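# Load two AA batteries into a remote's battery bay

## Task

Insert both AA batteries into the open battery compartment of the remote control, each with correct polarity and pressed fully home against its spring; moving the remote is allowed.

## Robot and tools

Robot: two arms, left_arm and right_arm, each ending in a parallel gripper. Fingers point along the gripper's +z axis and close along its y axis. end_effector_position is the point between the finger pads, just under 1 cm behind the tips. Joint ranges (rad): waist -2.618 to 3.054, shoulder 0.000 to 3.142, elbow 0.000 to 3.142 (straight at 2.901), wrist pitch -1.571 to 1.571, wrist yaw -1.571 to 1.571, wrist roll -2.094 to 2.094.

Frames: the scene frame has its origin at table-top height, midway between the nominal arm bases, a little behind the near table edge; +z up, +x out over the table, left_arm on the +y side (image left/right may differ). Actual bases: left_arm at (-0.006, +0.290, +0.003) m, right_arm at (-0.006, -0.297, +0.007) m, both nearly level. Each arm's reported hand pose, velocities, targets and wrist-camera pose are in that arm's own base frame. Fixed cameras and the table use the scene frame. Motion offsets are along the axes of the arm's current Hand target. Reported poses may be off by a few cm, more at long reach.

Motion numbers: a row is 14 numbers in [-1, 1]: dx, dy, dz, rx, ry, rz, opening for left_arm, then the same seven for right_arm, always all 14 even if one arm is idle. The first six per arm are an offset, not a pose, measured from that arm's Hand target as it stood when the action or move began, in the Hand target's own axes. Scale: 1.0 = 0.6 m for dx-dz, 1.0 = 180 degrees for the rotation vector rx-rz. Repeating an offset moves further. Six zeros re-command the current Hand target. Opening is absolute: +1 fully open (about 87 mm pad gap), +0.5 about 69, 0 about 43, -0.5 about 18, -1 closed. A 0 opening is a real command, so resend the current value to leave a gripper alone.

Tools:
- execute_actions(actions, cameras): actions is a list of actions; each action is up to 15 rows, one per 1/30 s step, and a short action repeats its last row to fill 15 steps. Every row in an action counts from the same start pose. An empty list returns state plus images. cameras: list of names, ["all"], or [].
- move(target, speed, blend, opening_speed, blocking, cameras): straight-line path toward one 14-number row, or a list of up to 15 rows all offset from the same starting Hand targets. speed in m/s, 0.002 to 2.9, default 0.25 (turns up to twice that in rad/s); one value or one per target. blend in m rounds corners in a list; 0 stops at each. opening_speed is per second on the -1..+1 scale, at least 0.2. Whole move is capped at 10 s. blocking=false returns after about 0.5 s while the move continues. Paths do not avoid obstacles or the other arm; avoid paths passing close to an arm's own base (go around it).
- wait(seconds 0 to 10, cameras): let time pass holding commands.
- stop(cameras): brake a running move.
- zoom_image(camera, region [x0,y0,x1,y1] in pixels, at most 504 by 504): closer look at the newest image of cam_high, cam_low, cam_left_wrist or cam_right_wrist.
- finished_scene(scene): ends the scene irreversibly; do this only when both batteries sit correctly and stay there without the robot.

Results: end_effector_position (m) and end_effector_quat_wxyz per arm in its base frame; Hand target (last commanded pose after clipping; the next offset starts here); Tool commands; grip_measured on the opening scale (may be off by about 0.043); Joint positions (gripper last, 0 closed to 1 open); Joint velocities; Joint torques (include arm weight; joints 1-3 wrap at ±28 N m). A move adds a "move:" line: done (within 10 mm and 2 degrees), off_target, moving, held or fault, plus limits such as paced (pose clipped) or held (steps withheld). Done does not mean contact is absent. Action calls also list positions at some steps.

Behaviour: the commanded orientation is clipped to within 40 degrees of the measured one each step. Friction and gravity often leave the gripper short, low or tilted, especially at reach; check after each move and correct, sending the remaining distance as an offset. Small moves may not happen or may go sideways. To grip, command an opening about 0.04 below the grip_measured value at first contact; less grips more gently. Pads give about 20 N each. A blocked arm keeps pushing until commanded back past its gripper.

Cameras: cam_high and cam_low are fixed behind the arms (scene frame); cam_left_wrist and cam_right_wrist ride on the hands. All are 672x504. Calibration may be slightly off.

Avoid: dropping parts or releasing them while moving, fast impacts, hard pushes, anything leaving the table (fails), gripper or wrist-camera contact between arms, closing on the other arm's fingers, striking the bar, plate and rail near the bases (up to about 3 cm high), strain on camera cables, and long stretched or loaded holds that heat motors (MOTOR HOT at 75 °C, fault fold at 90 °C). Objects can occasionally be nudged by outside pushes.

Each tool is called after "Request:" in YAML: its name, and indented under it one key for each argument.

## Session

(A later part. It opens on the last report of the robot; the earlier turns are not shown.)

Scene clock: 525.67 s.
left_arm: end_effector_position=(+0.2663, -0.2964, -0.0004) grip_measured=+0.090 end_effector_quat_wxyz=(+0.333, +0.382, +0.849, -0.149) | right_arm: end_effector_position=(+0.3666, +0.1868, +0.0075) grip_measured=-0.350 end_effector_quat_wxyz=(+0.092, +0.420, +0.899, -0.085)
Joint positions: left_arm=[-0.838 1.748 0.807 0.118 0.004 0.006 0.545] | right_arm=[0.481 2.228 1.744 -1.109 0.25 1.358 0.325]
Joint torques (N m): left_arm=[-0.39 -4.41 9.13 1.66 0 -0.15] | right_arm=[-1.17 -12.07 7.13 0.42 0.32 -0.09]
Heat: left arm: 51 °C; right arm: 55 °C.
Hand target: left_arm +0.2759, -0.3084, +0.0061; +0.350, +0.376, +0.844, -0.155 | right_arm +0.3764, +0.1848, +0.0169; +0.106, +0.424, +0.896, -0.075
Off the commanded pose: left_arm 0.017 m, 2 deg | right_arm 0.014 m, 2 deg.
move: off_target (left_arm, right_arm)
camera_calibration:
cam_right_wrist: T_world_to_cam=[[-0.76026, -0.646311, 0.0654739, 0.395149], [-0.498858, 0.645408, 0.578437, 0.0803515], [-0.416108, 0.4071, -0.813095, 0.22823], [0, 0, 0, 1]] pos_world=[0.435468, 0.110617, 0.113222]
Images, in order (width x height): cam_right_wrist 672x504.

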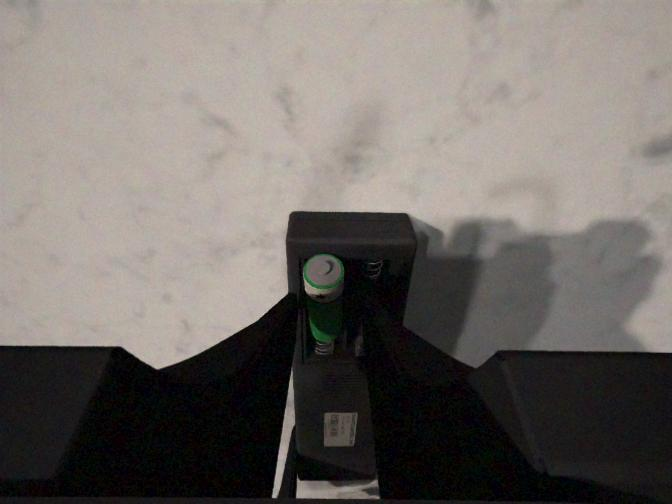

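Request:
move:
  target: [0,0,0,0,0,0,0.0,-0.004,0,-0.02,0,0,0,-0.35]
  speed: 0.03
  cameras: ["cam_right_wrist"]

Request:
zoom_image:
  camera: "cam_right_wrist"
  region: [250, 180, 420, 380]

Scene clock: 530.67 s.
left_arm: end_effector_position=(+0.2663, -0.2964, -0.0004) grip_measured=+0.090 end_effector_quat_wxyz=(+0.333, +0.382, +0.849, -0.149) | right_arm: end_effector_position=(+0.3647, +0.1858, +0.0148) grip_measured=-0.350 end_effector_quat_wxyz=(+0.088, +0.419, +0.899, -0.091)
Joint positions: left_arm=[-0.838 1.748 0.807 0.118 0.004 0.006 0.545] | right_arm=[0.481 2.228 1.772 -1.153 0.25 1.358 0.325]
Joint torques (N m): left_arm=[-0.36 -4.44 9.16 1.66 -0.01 -0.15] | right_arm=[-0.83 -13.04 7.84 0.34 0.4 -0.04]
Heat: left arm: 51 °C; right arm: 55 °C.
Hand target: left_arm +0.2759, -0.3084, +0.0061; +0.350, +0.376, +0.844, -0.155 | right_arm +0.3764, +0.1857, +0.0290; +0.106, +0.424, +0.896, -0.075
Off the commanded pose: left_arm 0.017 m, 2 deg | right_arm 0.019 m, 3 deg.
move: off_target (left_arm, right_arm)
camera_calibration:
cam_right_wrist: T_world_to_cam=[[-0.759249, -0.64582, 0.0803503, 0.391788], [-0.491035, 0.649507, 0.580539, 0.0722046], [-0.427112, 0.401319, -0.810259, 0.238722], [0, 0, 0, 1]] pos_world=[0.434881, 0.110324, 0.120028]
Images, in order (width x height): cam_right_wrist 672x504.

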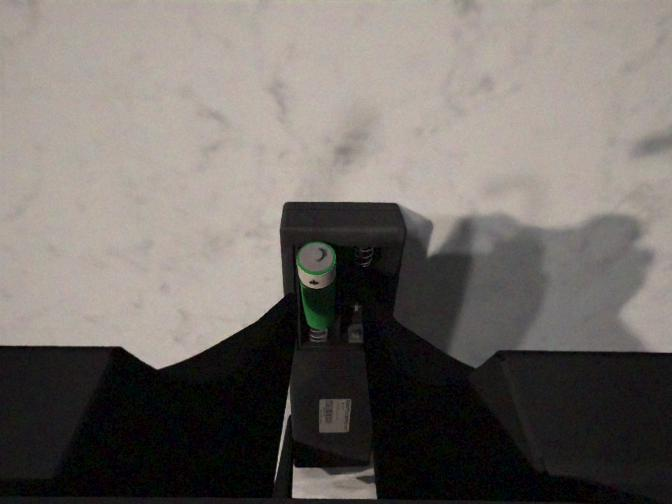

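Scaled by 2.520 from the camera's 672x504 image, which has a finer 960x720 frame.

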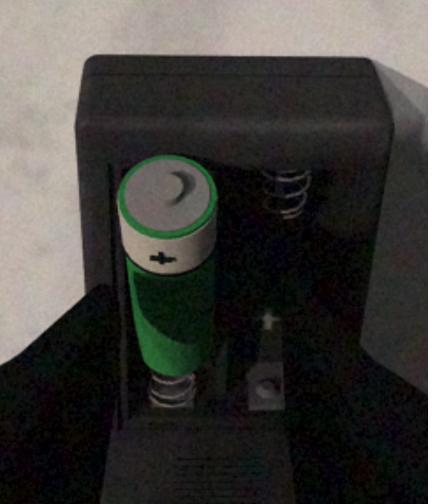

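Request:
move:
  target: [0,0,0,0,0,0,0.0,-0.004,0.005,-0.02,0,0,0,-0.35]
  speed: 0.06

Scene clock: 539.47 s.
left_arm: end_effector_position=(+0.2663, -0.2964, -0.0004) grip_measured=+0.090 end_effector_quat_wxyz=(+0.333, +0.382, +0.849, -0.149) | right_arm: end_effector_position=(+0.3688, +0.1880, +0.0298) grip_measured=-0.350 end_effector_quat_wxyz=(+0.090, +0.419, +0.899, -0.088)
Joint positions: left_arm=[-0.838 1.748 0.807 0.118 0.004 0.006 0.545] | right_arm=[0.481 2.228 1.833 -1.207 0.25 1.358 0.325]
Joint torques (N m): left_arm=[-0.36 -4.41 9.16 1.65 0 -0.14] | right_arm=[-0.53 -12.07 7.56 0.34 0.29 0.09]
Heat: left arm: 51 °C; right arm: 56 °C.
Hand target: left_arm +0.2759, -0.3084, +0.0061; +0.350, +0.376, +0.844, -0.155 | right_arm +0.3787, +0.1886, +0.0411; +0.106, +0.424, +0.896, -0.075
Off the commanded pose: left_arm 0.017 m, 2 deg | right_arm 0.015 m, 2 deg.
move: off_target (left_arm, right_arm)

Request:
move:
  target: [0,0,0,0,0,0,0.0,-0.0117,-0.0062,0.0132,0,0,0,-0.35]
  speed: 0.06
  cameras: ["cam_right_wrist"]

Request:
zoom_image:
  camera: "cam_right_wrist"
  region: [250, 180, 420, 380]

Scene clock: 548.93 s.
left_arm: end_effector_position=(+0.2663, -0.2964, -0.0004) grip_measured=+0.090 end_effector_quat_wxyz=(+0.333, +0.382, +0.849, -0.149) | right_arm: end_effector_position=(+0.3745, +0.1807, +0.0286) grip_measured=-0.350 end_effector_quat_wxyz=(+0.091, +0.427, +0.896, -0.086)
Joint positions: left_arm=[-0.838 1.748 0.807 0.118 0.004 0.006 0.545] | right_arm=[0.459 2.228 1.829 -1.194 0.25 1.352 0.325]
Joint torques (N m): left_arm=[-0.36 -4.4 9.16 1.66 0 -0.15] | right_arm=[-0.96 -12.82 5.3 0.52 0.27 -0.19]
Heat: left arm: 51 °C; right arm: 57 °C.
Hand target: left_arm +0.2759, -0.3084, +0.0061; +0.350, +0.376, +0.844, -0.155 | right_arm +0.3811, +0.1792, +0.0354; +0.106, +0.424, +0.896, -0.075
Off the commanded pose: left_arm 0.017 m, 2 deg | right_arm 0.010 m, 2 deg.
move: off_target (left_arm)
camera_calibration:
cam_right_wrist: T_world_to_cam=[[-0.770357, -0.634165, 0.066224, 0.397233], [-0.488118, 0.653372, 0.578659, 0.0705906], [-0.410234, 0.413449, -0.812876, 0.247856], [0, 0, 0, 1]] pos_world=[0.442147, 0.103314, 0.134322]
Images, in order (width x height): cam_right_wrist 672x504.

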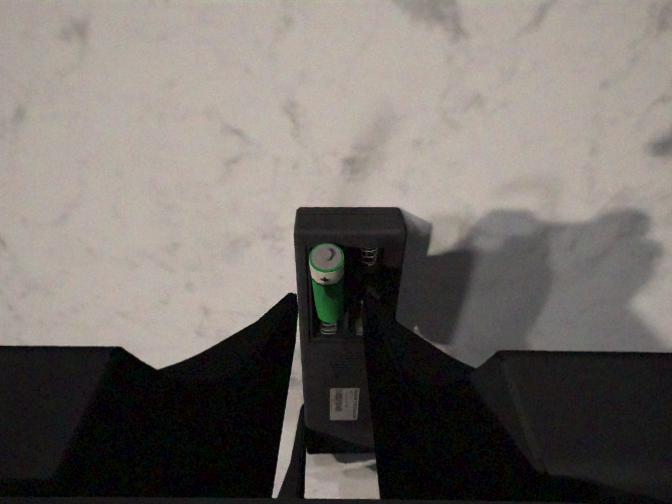

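Scaled by 2.520 from the camera's 672x504 image, which has a finer 960x720 frame.

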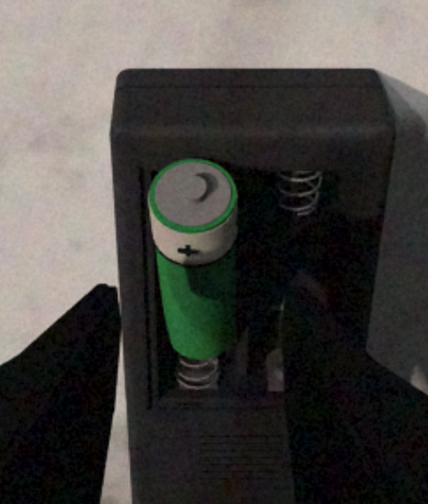

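Request:
move:
  target: [0,0,0,0,0,0,0.0,0.008,0,0.0323,0,0,0,-0.35]
  speed: 0.04
  cameras: ["cam_right_wrist"]

Request:
zoom_image:
  camera: "cam_right_wrist"
  region: [250, 180, 420, 380]

Scene clock: 554.63 s.
left_arm: end_effector_position=(+0.2663, -0.2964, -0.0004) grip_measured=+0.090 end_effector_quat_wxyz=(+0.333, +0.382, +0.849, -0.149) | right_arm: end_effector_position=(+0.3745, +0.1806, +0.0132) grip_measured=-0.350 end_effector_quat_wxyz=(+0.095, +0.427, +0.896, -0.081)
Joint positions: left_arm=[-0.838 1.748 0.807 0.118 0.004 0.006 0.545] | right_arm=[0.459 2.228 1.767 -1.12 0.25 1.35 0.325]
Joint torques (N m): left_arm=[-0.36 -4.44 9.21 1.66 -0.01 -0.15] | right_arm=[-0.91 -11.88 5.16 0.53 0.27 -0.18]
Heat: left arm: 51 °C; right arm: 57 °C.
Hand target: left_arm +0.2759, -0.3084, +0.0061; +0.350, +0.376, +0.844, -0.155 | right_arm +0.3806, +0.1785, +0.0154; +0.106, +0.424, +0.896, -0.075
Off the commanded pose: left_arm 0.017 m, 2 deg | right_arm 0.007 m, 1 deg.
move: off_target (left_arm)
camera_calibration:
cam_right_wrist: T_world_to_cam=[[-0.770025, -0.635634, 0.0550559, 0.398543], [-0.495064, 0.649702, 0.576887, 0.0828143], [-0.402459, 0.416962, -0.814966, 0.231708], [0, 0, 0, 1]] pos_world=[0.44114, 0.102909, 0.119118]
Images, in order (width x height): cam_right_wrist 672x504.

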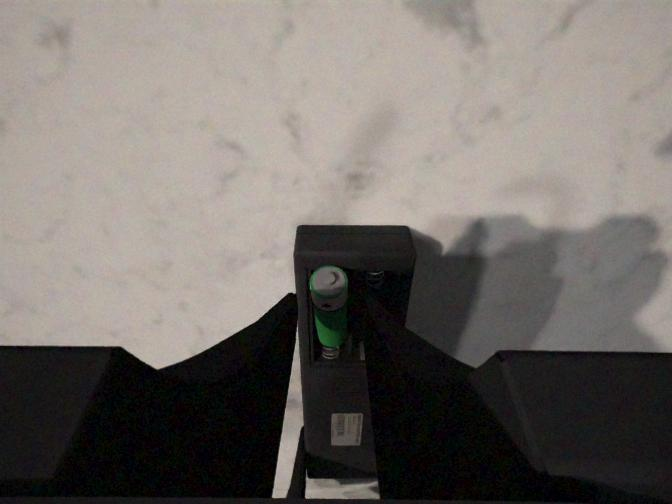

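Scaled by 2.520 from the camera's 672x504 image, which has a finer 960x720 frame.

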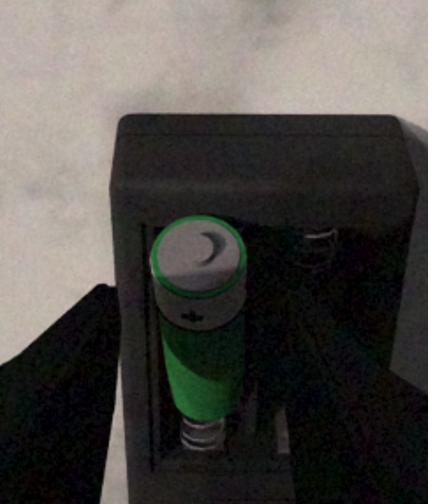

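Request:
move:
  target: [0,0,0,0,0,0,0.0,0,0,0,0,0,0,-0.68]
  speed: 0.04
  opening_speed: 0.4
  cameras: ["cam_right_wrist"]

Request:
zoom_image:
  camera: "cam_right_wrist"
  region: [250, 180, 420, 380]

Scene clock: 558.73 s.
left_arm: end_effector_position=(+0.2663, -0.2964, -0.0004) grip_measured=+0.090 end_effector_quat_wxyz=(+0.333, +0.382, +0.849, -0.149) | right_arm: end_effector_position=(+0.3746, +0.1807, +0.0131) grip_measured=-0.679 end_effector_quat_wxyz=(+0.095, +0.427, +0.896, -0.081)
Joint positions: left_arm=[-0.838 1.748 0.807 0.118 0.004 0.006 0.545] | right_arm=[0.459 2.228 1.767 -1.119 0.25 1.35 0.16]
Joint torques (N m): left_arm=[-0.39 -4.41 9.17 1.67 -0.01 -0.15] | right_arm=[-0.85 -11.71 5.34 0.5 0.28 -0.17]
Heat: left arm: 51 °C; right arm: 57 °C.
Hand target: left_arm +0.2759, -0.3084, +0.0061; +0.350, +0.376, +0.844, -0.155 | right_arm +0.3806, +0.1785, +0.0154; +0.106, +0.425, +0.896, -0.075
Off the commanded pose: left_arm 0.017 m, 2 deg | right_arm 0.007 m, 1 deg.
move: off_target (left_arm)
camera_calibration:
cam_right_wrist: T_world_to_cam=[[-0.770046, -0.635671, 0.0543342, 0.398718], [-0.49544, 0.649476, 0.576819, 0.0830615], [-0.401956, 0.417258, -0.815063, 0.231507], [0, 0, 0, 1]] pos_world=[0.441239, 0.102909, 0.119117]
Images, in order (width x height): cam_right_wrist 672x504.

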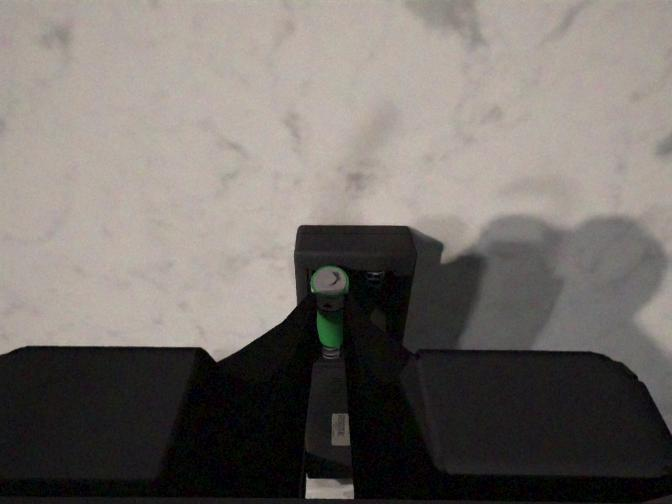

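Scaled by 2.520 from the camera's 672x504 image, which has a finer 960x720 frame.

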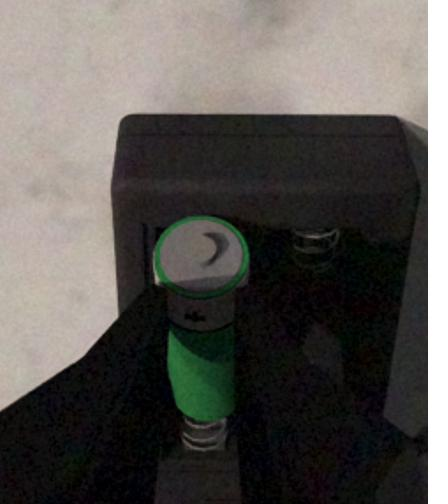

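Request:
move:
  target:
    - [0,0,0,0,0,0,0.0,0,0,0,0,0,0,-0.4]
    - [0,0,0,0,0,0,0.0,0.0025,0,0.01,0,0,0,-0.4]
  speed: 0.04
  opening_speed: 0.4

Scene clock: 565.73 s.
left_arm: end_effector_position=(+0.2663, -0.2964, -0.0004) grip_measured=+0.090 end_effector_quat_wxyz=(+0.333, +0.382, +0.849, -0.149) | right_arm: end_effector_position=(+0.3747, +0.1808, +0.0089) grip_measured=-0.400 end_effector_quat_wxyz=(+0.097, +0.427, +0.896, -0.079)
Joint positions: left_arm=[-0.838 1.748 0.807 0.118 0.004 0.006 0.545] | right_arm=[0.459 2.228 1.75 -1.098 0.25 1.35 0.3]
Joint torques (N m): left_arm=[-0.35 -4.4 9.2 1.66 0 -0.14] | right_arm=[-0.81 -11.14 5.16 0.56 0.33 -0.21]
Heat: left arm: 51 °C; right arm: 57 °C.
Hand target: left_arm +0.2759, -0.3084, +0.0061; +0.350, +0.376, +0.844, -0.155 | right_arm +0.3805, +0.1782, +0.0093; +0.106, +0.424, +0.896, -0.075
Off the commanded pose: left_arm 0.017 m, 2 deg | right_arm 0.006 m, 1 deg.
move: off_target (left_arm)

Request:
move:
  target:
    - [0,0,0,0,0,0,0.0,0.0008,0,0.0033,0,0,0,-0.4]
    - [0,0,0,0,0,0,0.0,0.0008,0,0.0033,0,0,0,-0.68]
  speed: 0.04
  opening_speed: 0.4
  cameras: ["cam_right_wrist"]

Request:
zoom_image:
  camera: "cam_right_wrist"
  region: [250, 180, 420, 380]

Scene clock: 571.13 s.
left_arm: end_effector_position=(+0.2663, -0.2964, -0.0004) grip_measured=+0.090 end_effector_quat_wxyz=(+0.333, +0.382, +0.849, -0.149) | right_arm: end_effector_position=(+0.3747, +0.1808, +0.0074) grip_measured=-0.614 end_effector_quat_wxyz=(+0.097, +0.427, +0.896, -0.079)
Joint positions: left_arm=[-0.838 1.748 0.807 0.118 0.004 0.006 0.545] | right_arm=[0.459 2.228 1.744 -1.09 0.25 1.349 0.193]
Joint torques (N m): left_arm=[-0.42 -4.38 9.17 1.66 -0.01 -0.13] | right_arm=[-0.8 -11 5.37 0.6 0.35 -0.17]
Heat: left arm: 51 °C; right arm: 57 °C.
Hand target: left_arm +0.2759, -0.3084, +0.0061; +0.350, +0.376, +0.844, -0.155 | right_arm +0.3803, +0.1781, +0.0072; +0.106, +0.424, +0.896, -0.076
Off the commanded pose: left_arm 0.017 m, 2 deg | right_arm 0.006 m, 1 deg.
move: off_target (left_arm)
camera_calibration:
cam_right_wrist: T_world_to_cam=[[-0.769887, -0.6363, 0.0489608, 0.399188], [-0.498751, 0.647772, 0.575881, 0.087965], [-0.398148, 0.418944, -0.816066, 0.225125], [0, 0, 0, 1]] pos_world=[0.440835, 0.102707, 0.113515]
Images, in order (width x height): cam_right_wrist 672x504.

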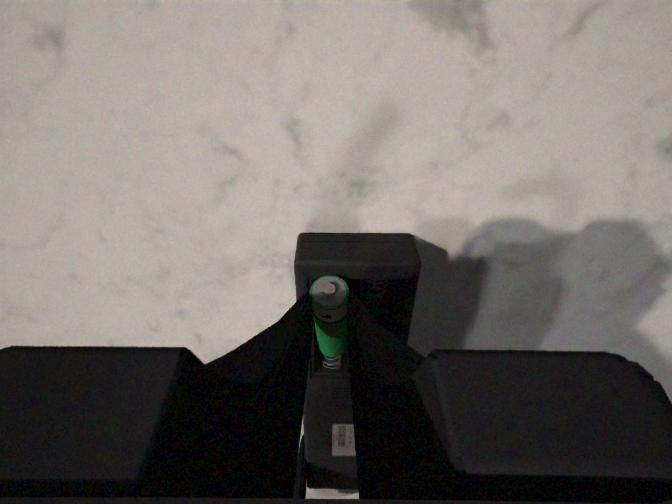

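Scaled by 2.520 from the camera's 672x504 image, which has a finer 960x720 frame.

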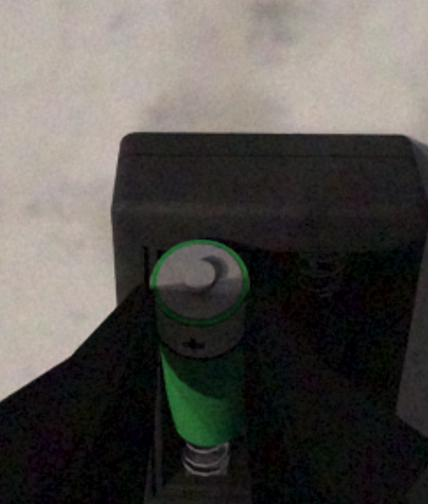

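Request:
move:
  target: [0,0,0,0,0,0,0.0,0.0195,0.0015,-0.0055,0,0,0,-0.68]
  speed: 0.03
  cameras: ["cam_right_wrist","cam_left_wrist"]

Request:
zoom_image:
  camera: "cam_right_wrist"
  region: [250, 180, 420, 380]

Request:
zoom_image:
  camera: "cam_left_wrist"
  region: [240, 0, 440, 140]

Scene clock: 579.63 s.
left_arm: end_effector_position=(+0.2663, -0.2964, -0.0004) grip_measured=+0.090 end_effector_quat_wxyz=(+0.333, +0.382, +0.849, -0.149) | right_arm: end_effector_position=(+0.3739, +0.1819, +0.0069) grip_measured=-0.614 end_effector_quat_wxyz=(+0.100, +0.424, +0.896, -0.081)
Joint positions: left_arm=[-0.838 1.748 0.807 0.118 0.004 0.006 0.545] | right_arm=[0.466 2.228 1.742 -1.088 0.259 1.35 0.193]
Joint torques (N m): left_arm=[-0.39 -4.38 9.17 1.66 -0.01 -0.14] | right_arm=[1.09 -11.56 4.93 0.46 0.23 0.11]
Heat: left arm: 51 °C; right arm: 56 °C.
Hand target: left_arm +0.2759, -0.3084, +0.0061; +0.350, +0.376, +0.844, -0.155 | right_arm +0.3735, +0.1882, +0.0075; +0.106, +0.424, +0.896, -0.075
Off the commanded pose: left_arm 0.017 m, 2 deg | right_arm 0.006 m, 1 deg.
move: off_target (left_arm)
camera_calibration:
cam_left_wrist: T_world_to_cam=[[-0.738893, -0.673823, 0.000581865, -0.00464446], [-0.666786, 0.7313, 0.143512, 0.412202], [-0.0971273, 0.105652, -0.989648, 0.197824], [0, 0, 0, 1]] pos_world=[0.290633, -0.325473, 0.136623]
cam_right_wrist: T_world_to_cam=[[-0.766088, -0.640707, 0.0510368, 0.398802], [-0.504807, 0.648938, 0.569253, 0.0892271], [-0.397844, 0.410334, -0.820577, 0.225418], [0, 0, 0, 1]] pos_world=[0.440241, 0.105115, 0.113827]
Images, in order (width x height): cam_left_wrist 672x504, cam_right_wrist 672x504.

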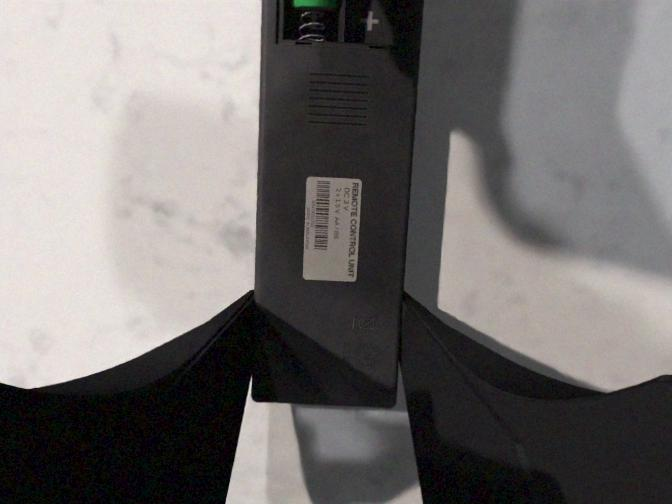

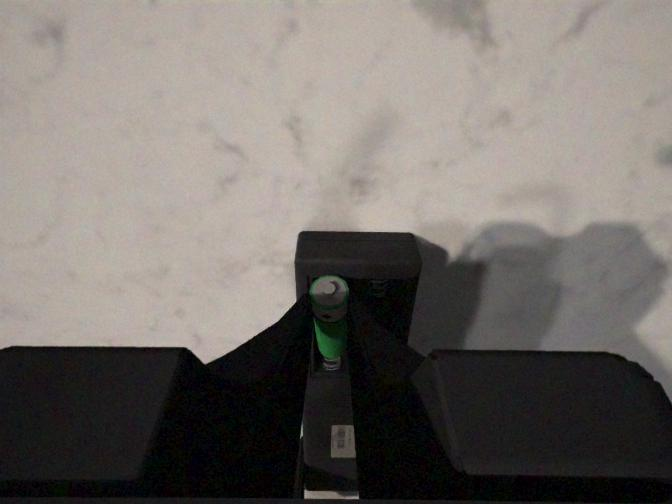

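Scaled by 2.520 from the camera's 672x504 image, which has a finer 960x720 frame.

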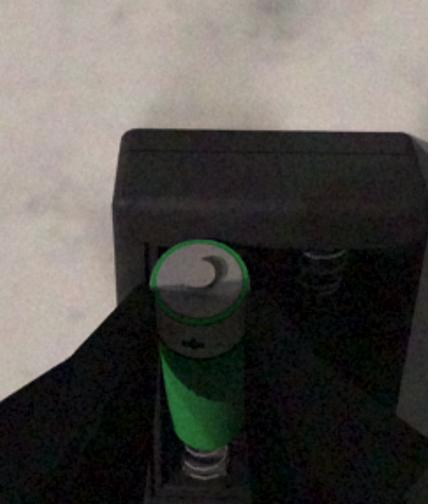

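Scaled by 2.520 from the camera's 672x504 image, which has a finer 960x720 frame.

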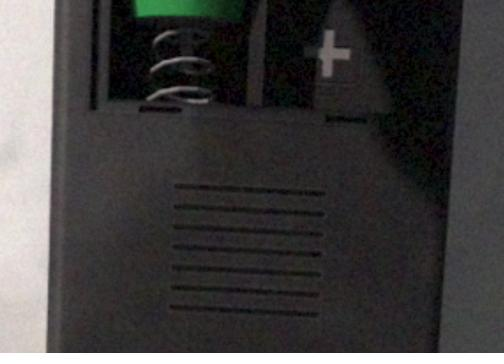

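Request:
move:
  target: [0,0,0,0,0,0,0.0,0.013,0,-0.004,0,0,0,-0.68]
  speed: 0.03
  cameras: ["cam_right_wrist","cam_left_wrist"]

Request:
zoom_image:
  camera: "cam_right_wrist"
  region: [250, 180, 420, 380]

Request:
zoom_image:
  camera: "cam_left_wrist"
  region: [240, 0, 440, 140]

Scene clock: 583.50 s.
left_arm: end_effector_position=(+0.2663, -0.2964, -0.0004) grip_measured=+0.090 end_effector_quat_wxyz=(+0.333, +0.382, +0.849, -0.149) | right_arm: end_effector_position=(+0.3731, +0.1835, +0.0063) grip_measured=-0.614 end_effector_quat_wxyz=(+0.108, +0.423, +0.895, -0.086)
Joint positions: left_arm=[-0.838 1.748 0.807 0.118 0.004 0.006 0.545] | right_arm=[0.478 2.228 1.739 -1.087 0.278 1.363 0.193]
Joint torques (N m): left_arm=[-0.39 -4.42 9.18 1.65 -0.01 -0.15] | right_arm=[1.51 -11.9 4.57 0.48 0.08 0.16]
Heat: left arm: 51 °C; right arm: 56 °C.
Hand target: left_arm +0.2759, -0.3084, +0.0061; +0.350, +0.376, +0.844, -0.155 | right_arm +0.3684, +0.1945, +0.0078; +0.106, +0.424, +0.896, -0.075
Off the commanded pose: left_arm 0.017 m, 2 deg | right_arm 0.012 m, 1 deg.
move: off_target (left_arm, right_arm)
camera_calibration:
cam_left_wrist: T_world_to_cam=[[-0.738893, -0.673823, 0.000581865, -0.00464446], [-0.666786, 0.7313, 0.143512, 0.412202], [-0.0971273, 0.105652, -0.989648, 0.197824], [0, 0, 0, 1]] pos_world=[0.290633, -0.325473, 0.136623]
cam_right_wrist: T_world_to_cam=[[-0.766529, -0.63995, 0.0538286, 0.399186], [-0.510419, 0.65795, 0.553691, 0.0886328], [-0.389751, 0.396945, -0.83098, 0.223488], [0, 0, 0, 1]] pos_world=[0.438332, 0.10843, 0.115151]
Images, in order (width x height): cam_left_wrist 672x504, cam_right_wrist 672x504.

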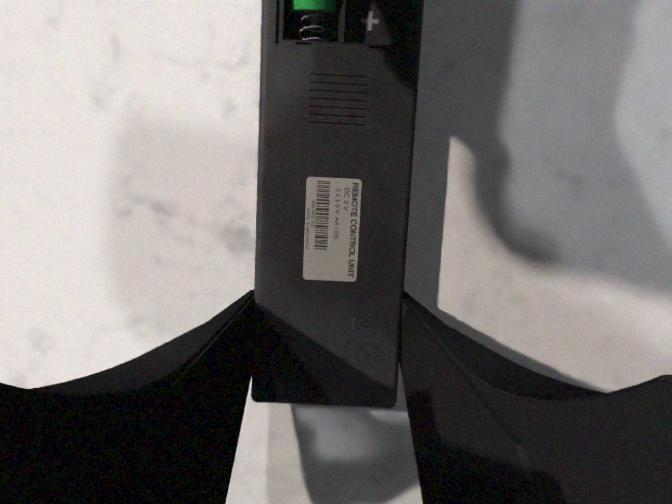

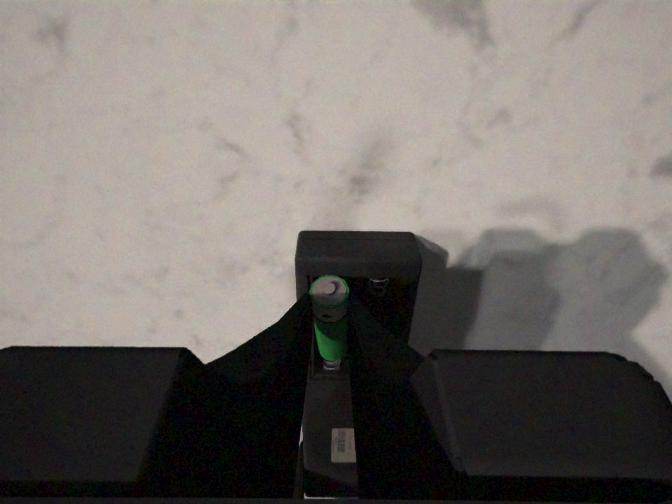

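Scaled by 2.520 from the camera's 672x504 image, which has a finer 960x720 frame.

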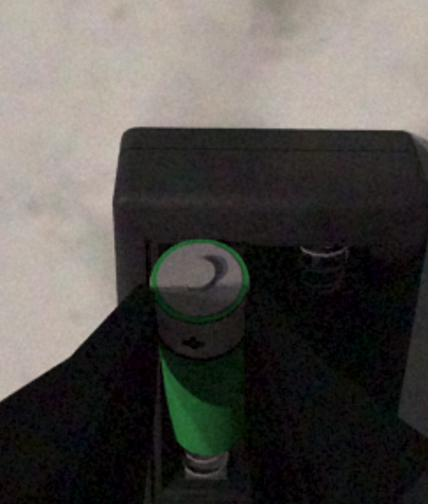

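Scaled by 2.520 from the camera's 672x504 image, which has a finer 960x720 frame.

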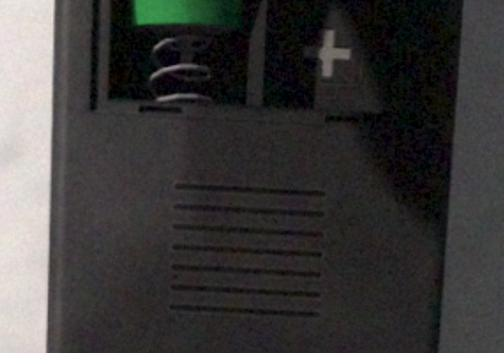

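Request:
move:
  target: [0,0,0,0,0,0,0.0,0.013,0,-0.006,0,0,0,-0.7]
  speed: 0.03
  cameras: ["cam_right_wrist","cam_left_wrist"]

Request:
zoom_image:
  camera: "cam_right_wrist"
  region: [250, 180, 420, 380]

Request:
zoom_image:
  camera: "cam_left_wrist"
  region: [240, 0, 440, 140]

Scene clock: 589.17 s.
left_arm: end_effector_position=(+0.2663, -0.2964, -0.0004) grip_measured=+0.090 end_effector_quat_wxyz=(+0.333, +0.382, +0.849, -0.149) | right_arm: end_effector_position=(+0.3722, +0.1846, +0.0061) grip_measured=-0.614 end_effector_quat_wxyz=(+0.117, +0.425, +0.893, -0.092)
Joint positions: left_arm=[-0.838 1.748 0.807 0.118 0.004 0.006 0.545] | right_arm=[0.491 2.228 1.737 -1.089 0.299 1.38 0.193]
Joint torques (N m): left_arm=[-0.36 -4.42 9.16 1.67 0 -0.14] | right_arm=[1.83 -12.45 4.38 0.37 -0.1 0.18]
Heat: left arm: 51 °C; right arm: 57 °C.
Hand target: left_arm +0.2759, -0.3084, +0.0061; +0.350, +0.376, +0.844, -0.155 | right_arm +0.3631, +0.2012, +0.0093; +0.106, +0.424, +0.896, -0.075
Off the commanded pose: left_arm 0.017 m, 2 deg | right_arm 0.019 m, 2 deg.
move: off_target (left_arm, right_arm)
camera_calibration:
cam_left_wrist: T_world_to_cam=[[-0.738893, -0.673823, 0.000581865, -0.00464446], [-0.666786, 0.7313, 0.143512, 0.412202], [-0.0971273, 0.105652, -0.989648, 0.197824], [0, 0, 0, 1]] pos_world=[0.290633, -0.325473, 0.136623]
cam_right_wrist: T_world_to_cam=[[-0.769692, -0.635858, 0.0570808, 0.399645], [-0.513622, 0.66986, 0.536172, 0.0865886], [-0.379165, 0.383369, -0.842177, 0.221113], [0, 0, 0, 1]] pos_world=[0.435916, 0.111347, 0.116978]
Images, in order (width x height): cam_left_wrist 672x504, cam_right_wrist 672x504.

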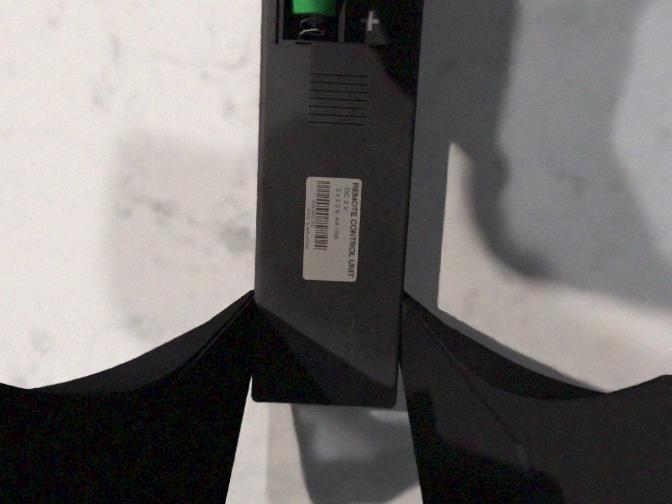

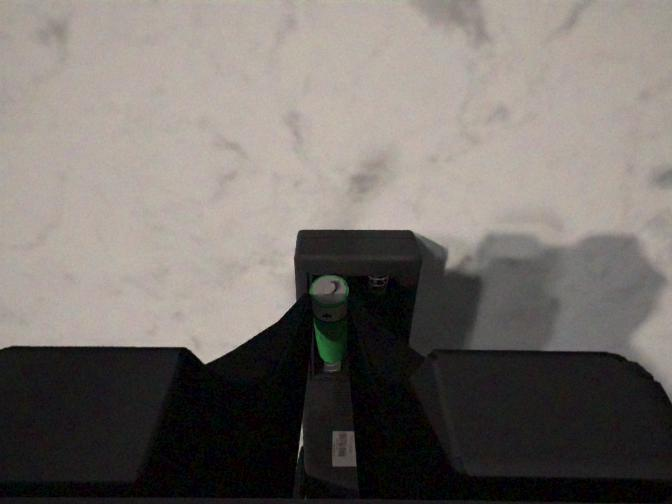

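Scaled by 2.520 from the camera's 672x504 image, which has a finer 960x720 frame.

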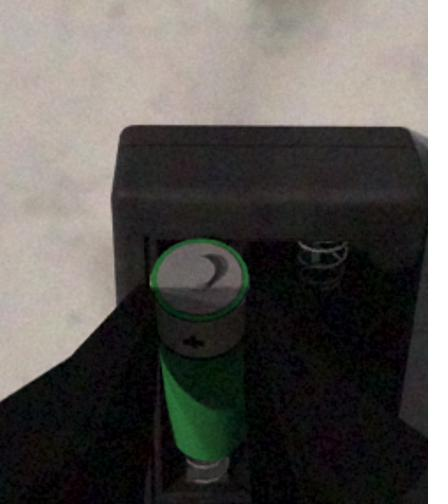

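Scaled by 2.520 from the camera's 672x504 image, which has a finer 960x720 frame.

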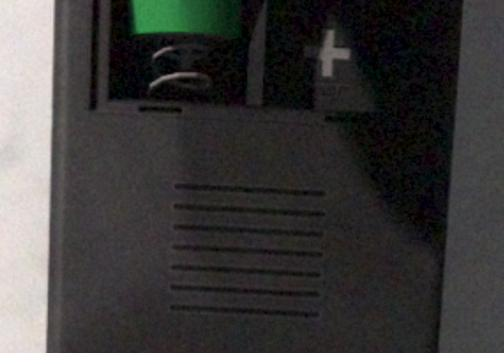

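Request:
move:
  target: [0,0,0,0,0,0,0.0,0.003,0,0.003,0,0.083,0,-0.7]
  speed: 0.03
  cameras: ["cam_right_wrist","cam_left_wrist","cam_low"]

Request:
zoom_image:
  camera: "cam_right_wrist"
  region: [250, 180, 420, 380]

Request:
zoom_image:
  camera: "cam_left_wrist"
  region: [240, 0, 440, 140]

Request:
zoom_image:
  camera: "cam_low"
  region: [150, 240, 270, 350]

Scene clock: 602.53 s.
left_arm: end_effector_position=(+0.2663, -0.2963, -0.0005) grip_measured=+0.090 end_effector_quat_wxyz=(+0.333, +0.382, +0.849, -0.149) | right_arm: end_effector_position=(+0.3701, +0.1845, +0.0038) grip_measured=-0.614 end_effector_quat_wxyz=(+0.025, +0.441, +0.896, -0.043)
Joint positions: left_arm=[-0.838 1.748 0.807 0.117 0.004 0.006 0.545] | right_arm=[0.405 2.256 1.768 -1.116 0.094 1.321 0.193]
Joint torques (N m): left_arm=[-0.39 -4.4 9.2 1.66 0 -0.14] | right_arm=[0.76 -10.43 6.8 0.12 -0.64 -0.22]
Heat: left arm: 51 °C; right arm: 57 °C.
Hand target: left_arm +0.2759, -0.3084, +0.0061; +0.350, +0.376, +0.844, -0.155 | right_arm +0.3621, +0.2021, +0.0070; -0.012, +0.431, +0.902, -0.020
Off the commanded pose: left_arm 0.017 m, 2 deg | right_arm 0.020 m, 5 deg.
move: off_target (left_arm, right_arm)
camera_calibration:
cam_left_wrist: T_world_to_cam=[[-0.738676, -0.67406, 0.000340878, -0.00475149], [-0.667011, 0.731025, 0.14387, 0.412142], [-0.097226, 0.106046, -0.989597, 0.197875], [0, 0, 0, 1]] pos_world=[0.290632, -0.325473, 0.136523]
cam_right_wrist: T_world_to_cam=[[-0.78388, -0.619361, 0.0438668, 0.400343], [-0.418506, 0.579219, 0.699541, 0.0677838], [-0.458677, 0.529998, -0.713244, 0.220378], [0, 0, 0, 1]] pos_world=[0.443272, 0.0918952, 0.0922041]
Images, in order (width x height): cam_low 672x504, cam_left_wrist 672x504, cam_right_wrist 672x504.

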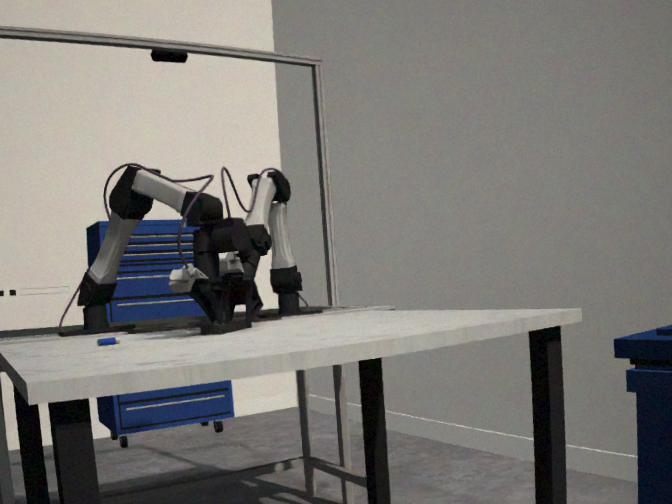

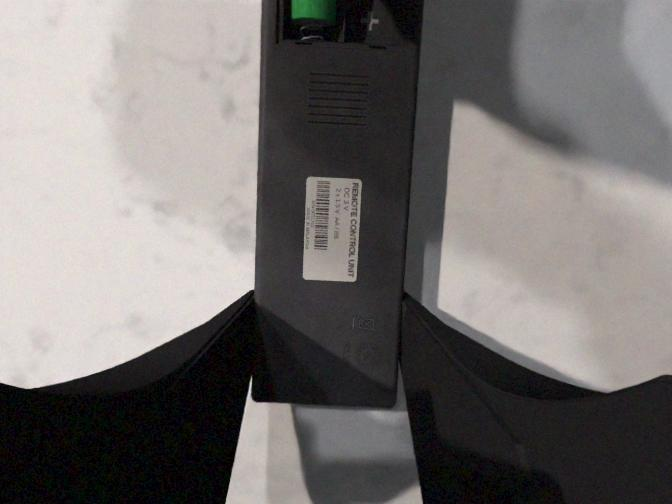

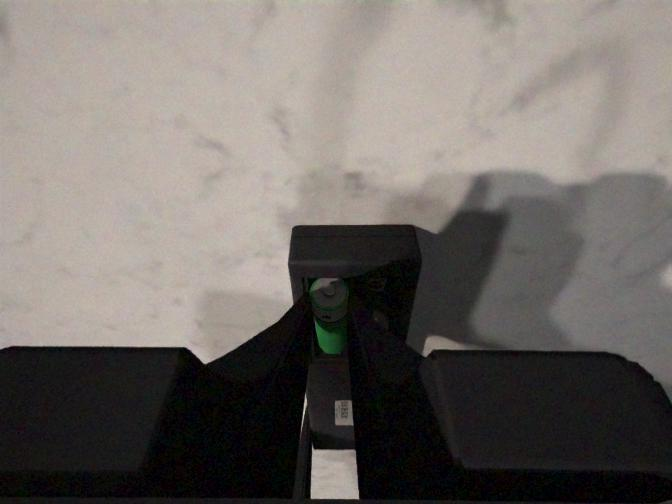

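Scaled by 2.520 from the camera's 672x504 image, which has a finer 960x720 frame.

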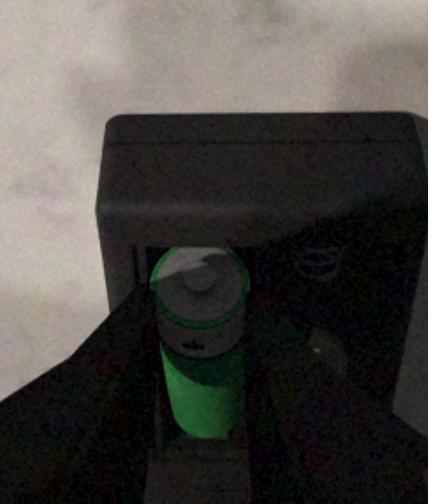

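Scaled by 2.520 from the camera's 672x504 image, which has a finer 960x720 frame.

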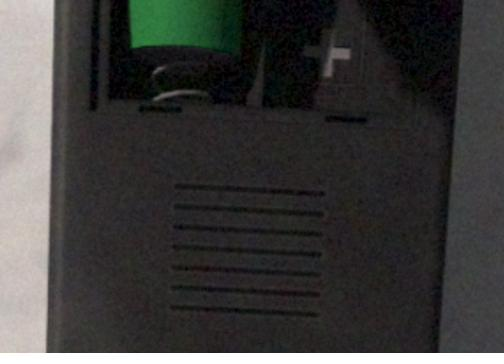

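Scaled by 4.200 from the camera's 672x504 image, which has a finer 960x720 frame.

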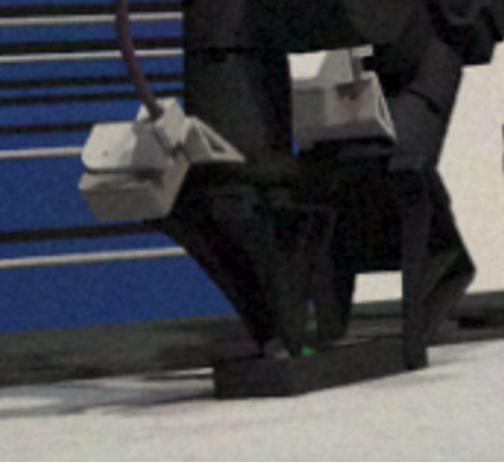

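Request:
move:
  target: [0,0,0,0,0,0,0.0,0,0,0,0,0,0,-0.35]
  speed: 0.03
  opening_speed: 0.4
  cameras: ["cam_right_wrist","cam_left_wrist","cam_low"]

Request:
zoom_image:
  camera: "cam_right_wrist"
  region: [250, 180, 420, 380]

Request:
zoom_image:
  camera: "cam_left_wrist"
  region: [240, 0, 440, 140]

Scene clock: 606.73 s.
left_arm: end_effector_position=(+0.2663, -0.2963, -0.0004) grip_measured=+0.090 end_effector_quat_wxyz=(+0.333, +0.382, +0.849, -0.149) | right_arm: end_effector_position=(+0.3588, +0.1949, +0.0040) grip_measured=-0.350 end_effector_quat_wxyz=(-0.012, +0.440, +0.897, -0.030)
Joint positions: left_arm=[-0.838 1.748 0.807 0.118 0.004 0.006 0.545] | right_arm=[0.408 2.263 1.768 -1.138 0.02 1.32 0.325]
Joint torques (N m): left_arm=[-0.36 -4.41 9.14 1.65 -0.01 -0.15] | right_arm=[0.27 -10.7 7.16 0.28 0 -0.1]
Heat: left arm: 51 °C; right arm: 56 °C.
Hand target: left_arm +0.2759, -0.3084, +0.0061; +0.350, +0.376, +0.844, -0.155 | right_arm +0.3621, +0.2020, +0.0071; -0.012, +0.431, +0.902, -0.020
Off the commanded pose: left_arm 0.017 m, 2 deg | right_arm 0.008 m, 2 deg.
move: off_target (left_arm)
camera_calibration:
cam_left_wrist: T_world_to_cam=[[-0.738723, -0.674009, 0.000330905, -0.00464591], [-0.667002, 0.731115, 0.143454, 0.412279], [-0.096931, 0.105752, -0.989657, 0.19781], [0, 0, 0, 1]] pos_world=[0.290733, -0.325473, 0.136623]
cam_right_wrist: T_world_to_cam=[[-0.781067, -0.622244, 0.0524117, 0.397365], [-0.37847, 0.538485, 0.752857, 0.0502036], [-0.496684, 0.568196, -0.656094, 0.215709], [0, 0, 0, 1]] pos_world=[0.436508, 0.0976587, 0.0829029]
Images, in order (width x height): cam_low 672x504, cam_left_wrist 672x504, cam_right_wrist 672x504.

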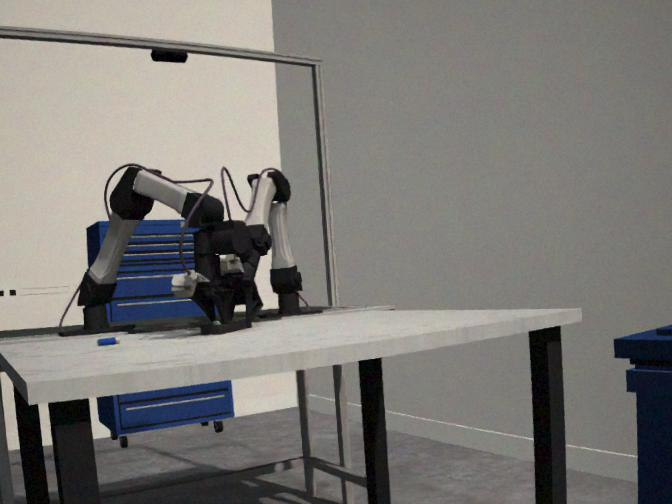

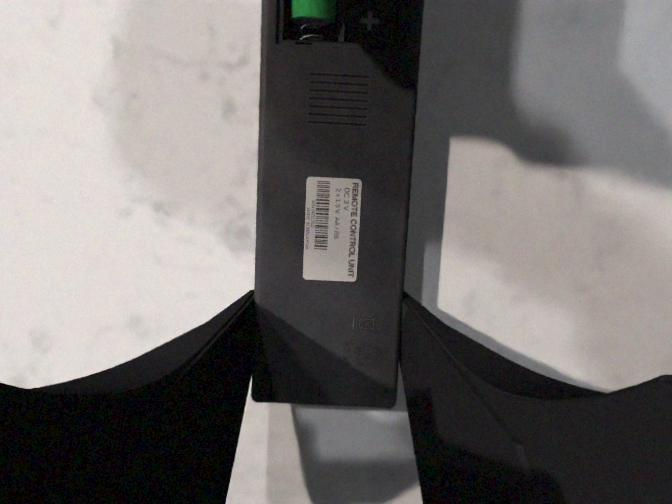

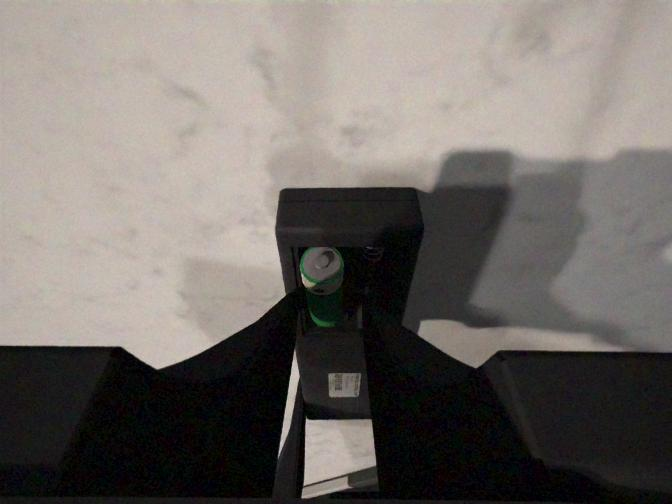

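Scaled by 2.520 from the camera's 672x504 image, which has a finer 960x720 frame.

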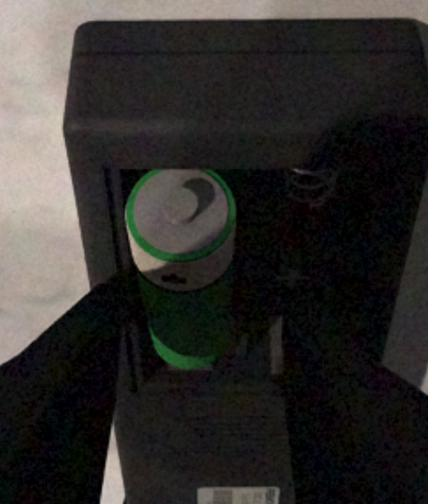

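Scaled by 2.520 from the camera's 672x504 image, which has a finer 960x720 frame.

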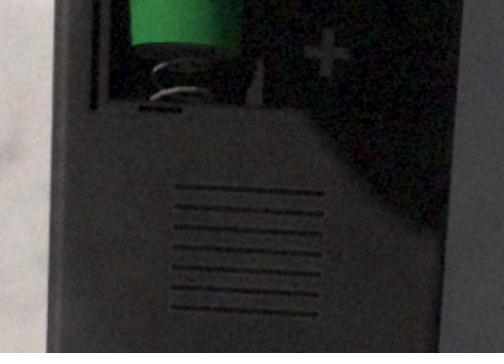

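Request:
move:
  target:
    - [0,0,0,0,0,0,0.0,0.0002,-0.0022,-0.0467,0,0,0,-0.35]
    - [0,0,0,0,0,0,0.0,-0.0543,-0.0022,-0.0467,0,0,0,-1]
  speed: 0.06
  opening_speed: 0.6
  cameras: ["cam_right_wrist","cam_left_wrist","cam_low"]

Request:
zoom_image:
  camera: "cam_right_wrist"
  region: [250, 130, 420, 330]

Request:
zoom_image:
  camera: "cam_left_wrist"
  region: [240, 0, 440, 140]

Scene clock: 631.47 s.
left_arm: end_effector_position=(+0.2663, -0.2963, -0.0004) grip_measured=+0.090 end_effector_quat_wxyz=(+0.333, +0.382, +0.849, -0.149) | right_arm: end_effector_position=(+0.3765, +0.1733, +0.0306) grip_measured=-1.000 end_effector_quat_wxyz=(-0.016, +0.436, +0.899, -0.031)
Joint positions: left_arm=[-0.838 1.748 0.807 0.118 0.004 0.006 0.545] | right_arm=[0.345 2.284 1.91 -1.263 0.02 1.249 0]
Joint torques (N m): left_arm=[-0.39 -4.41 9.13 1.66 0 -0.15] | right_arm=[-0.39 -10.86 7.43 0.31 0.05 -0.16]
Heat: left arm: 51 °C; right arm: 54 °C.
Hand target: left_arm +0.2759, -0.3084, +0.0061; +0.350, +0.376, +0.844, -0.155 | right_arm +0.3827, +0.1765, +0.0351; -0.012, +0.431, +0.902, -0.020
Off the commanded pose: left_arm 0.017 m, 2 deg | right_arm 0.008 m, 2 deg.
move: off_target (left_arm)
camera_calibration:
cam_left_wrist: T_world_to_cam=[[-0.738723, -0.674009, 0.000330905, -0.00464591], [-0.667002, 0.731115, 0.143454, 0.412279], [-0.096931, 0.105752, -0.989657, 0.19781], [0, 0, 0, 1]] pos_world=[0.290733, -0.325473, 0.136623]
cam_right_wrist: T_world_to_cam=[[-0.775737, -0.628505, 0.0566915, 0.395323], [-0.377094, 0.533707, 0.756939, 0.048638], [-0.505997, 0.565808, -0.651021, 0.25794], [0, 0, 0, 1]] pos_world=[0.455525, 0.0765598, 0.108697]
Images, in order (width x height): cam_low 672x504, cam_left_wrist 672x504, cam_right_wrist 672x504.

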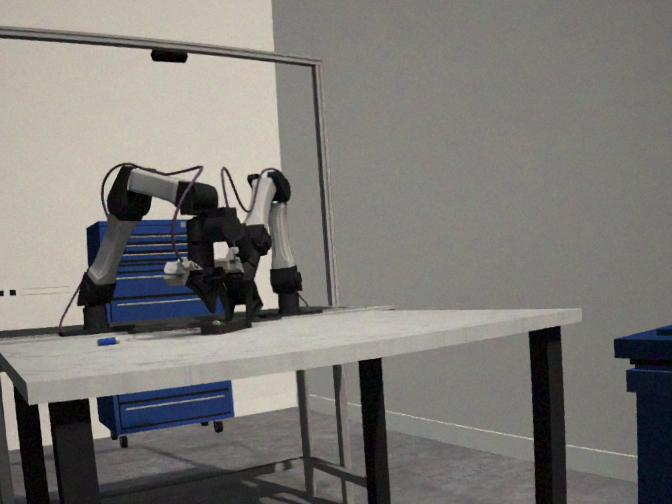

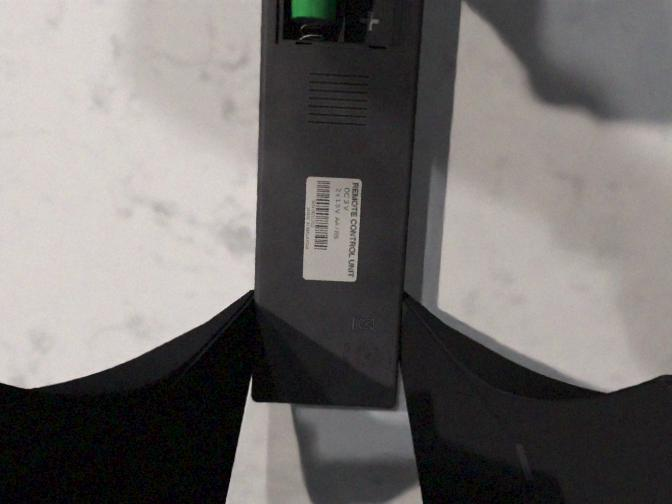

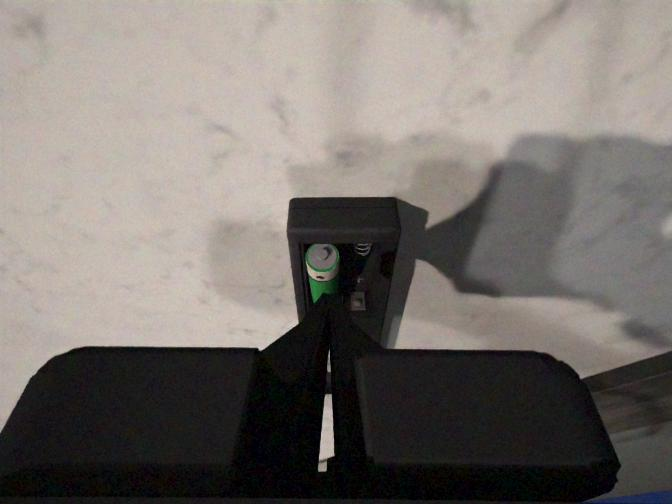

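Scaled by 2.520 from the camera's 672x504 image, which has a finer 960x720 frame.

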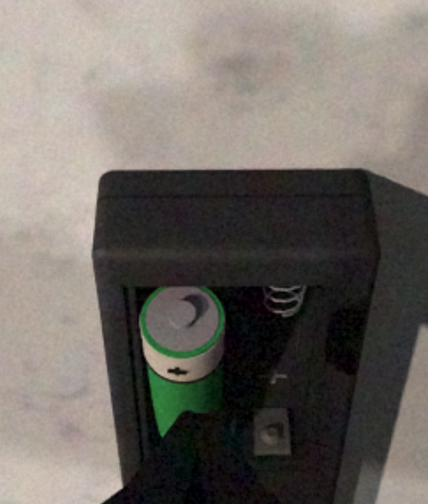

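Scaled by 2.520 from the camera's 672x504 image, which has a finer 960x720 frame.

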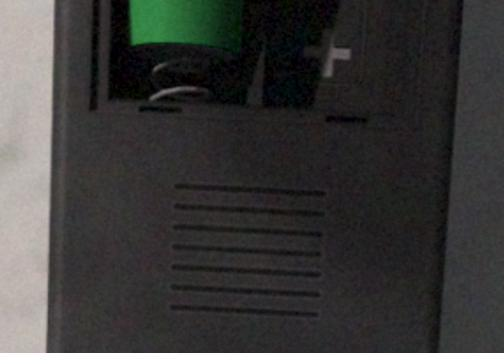

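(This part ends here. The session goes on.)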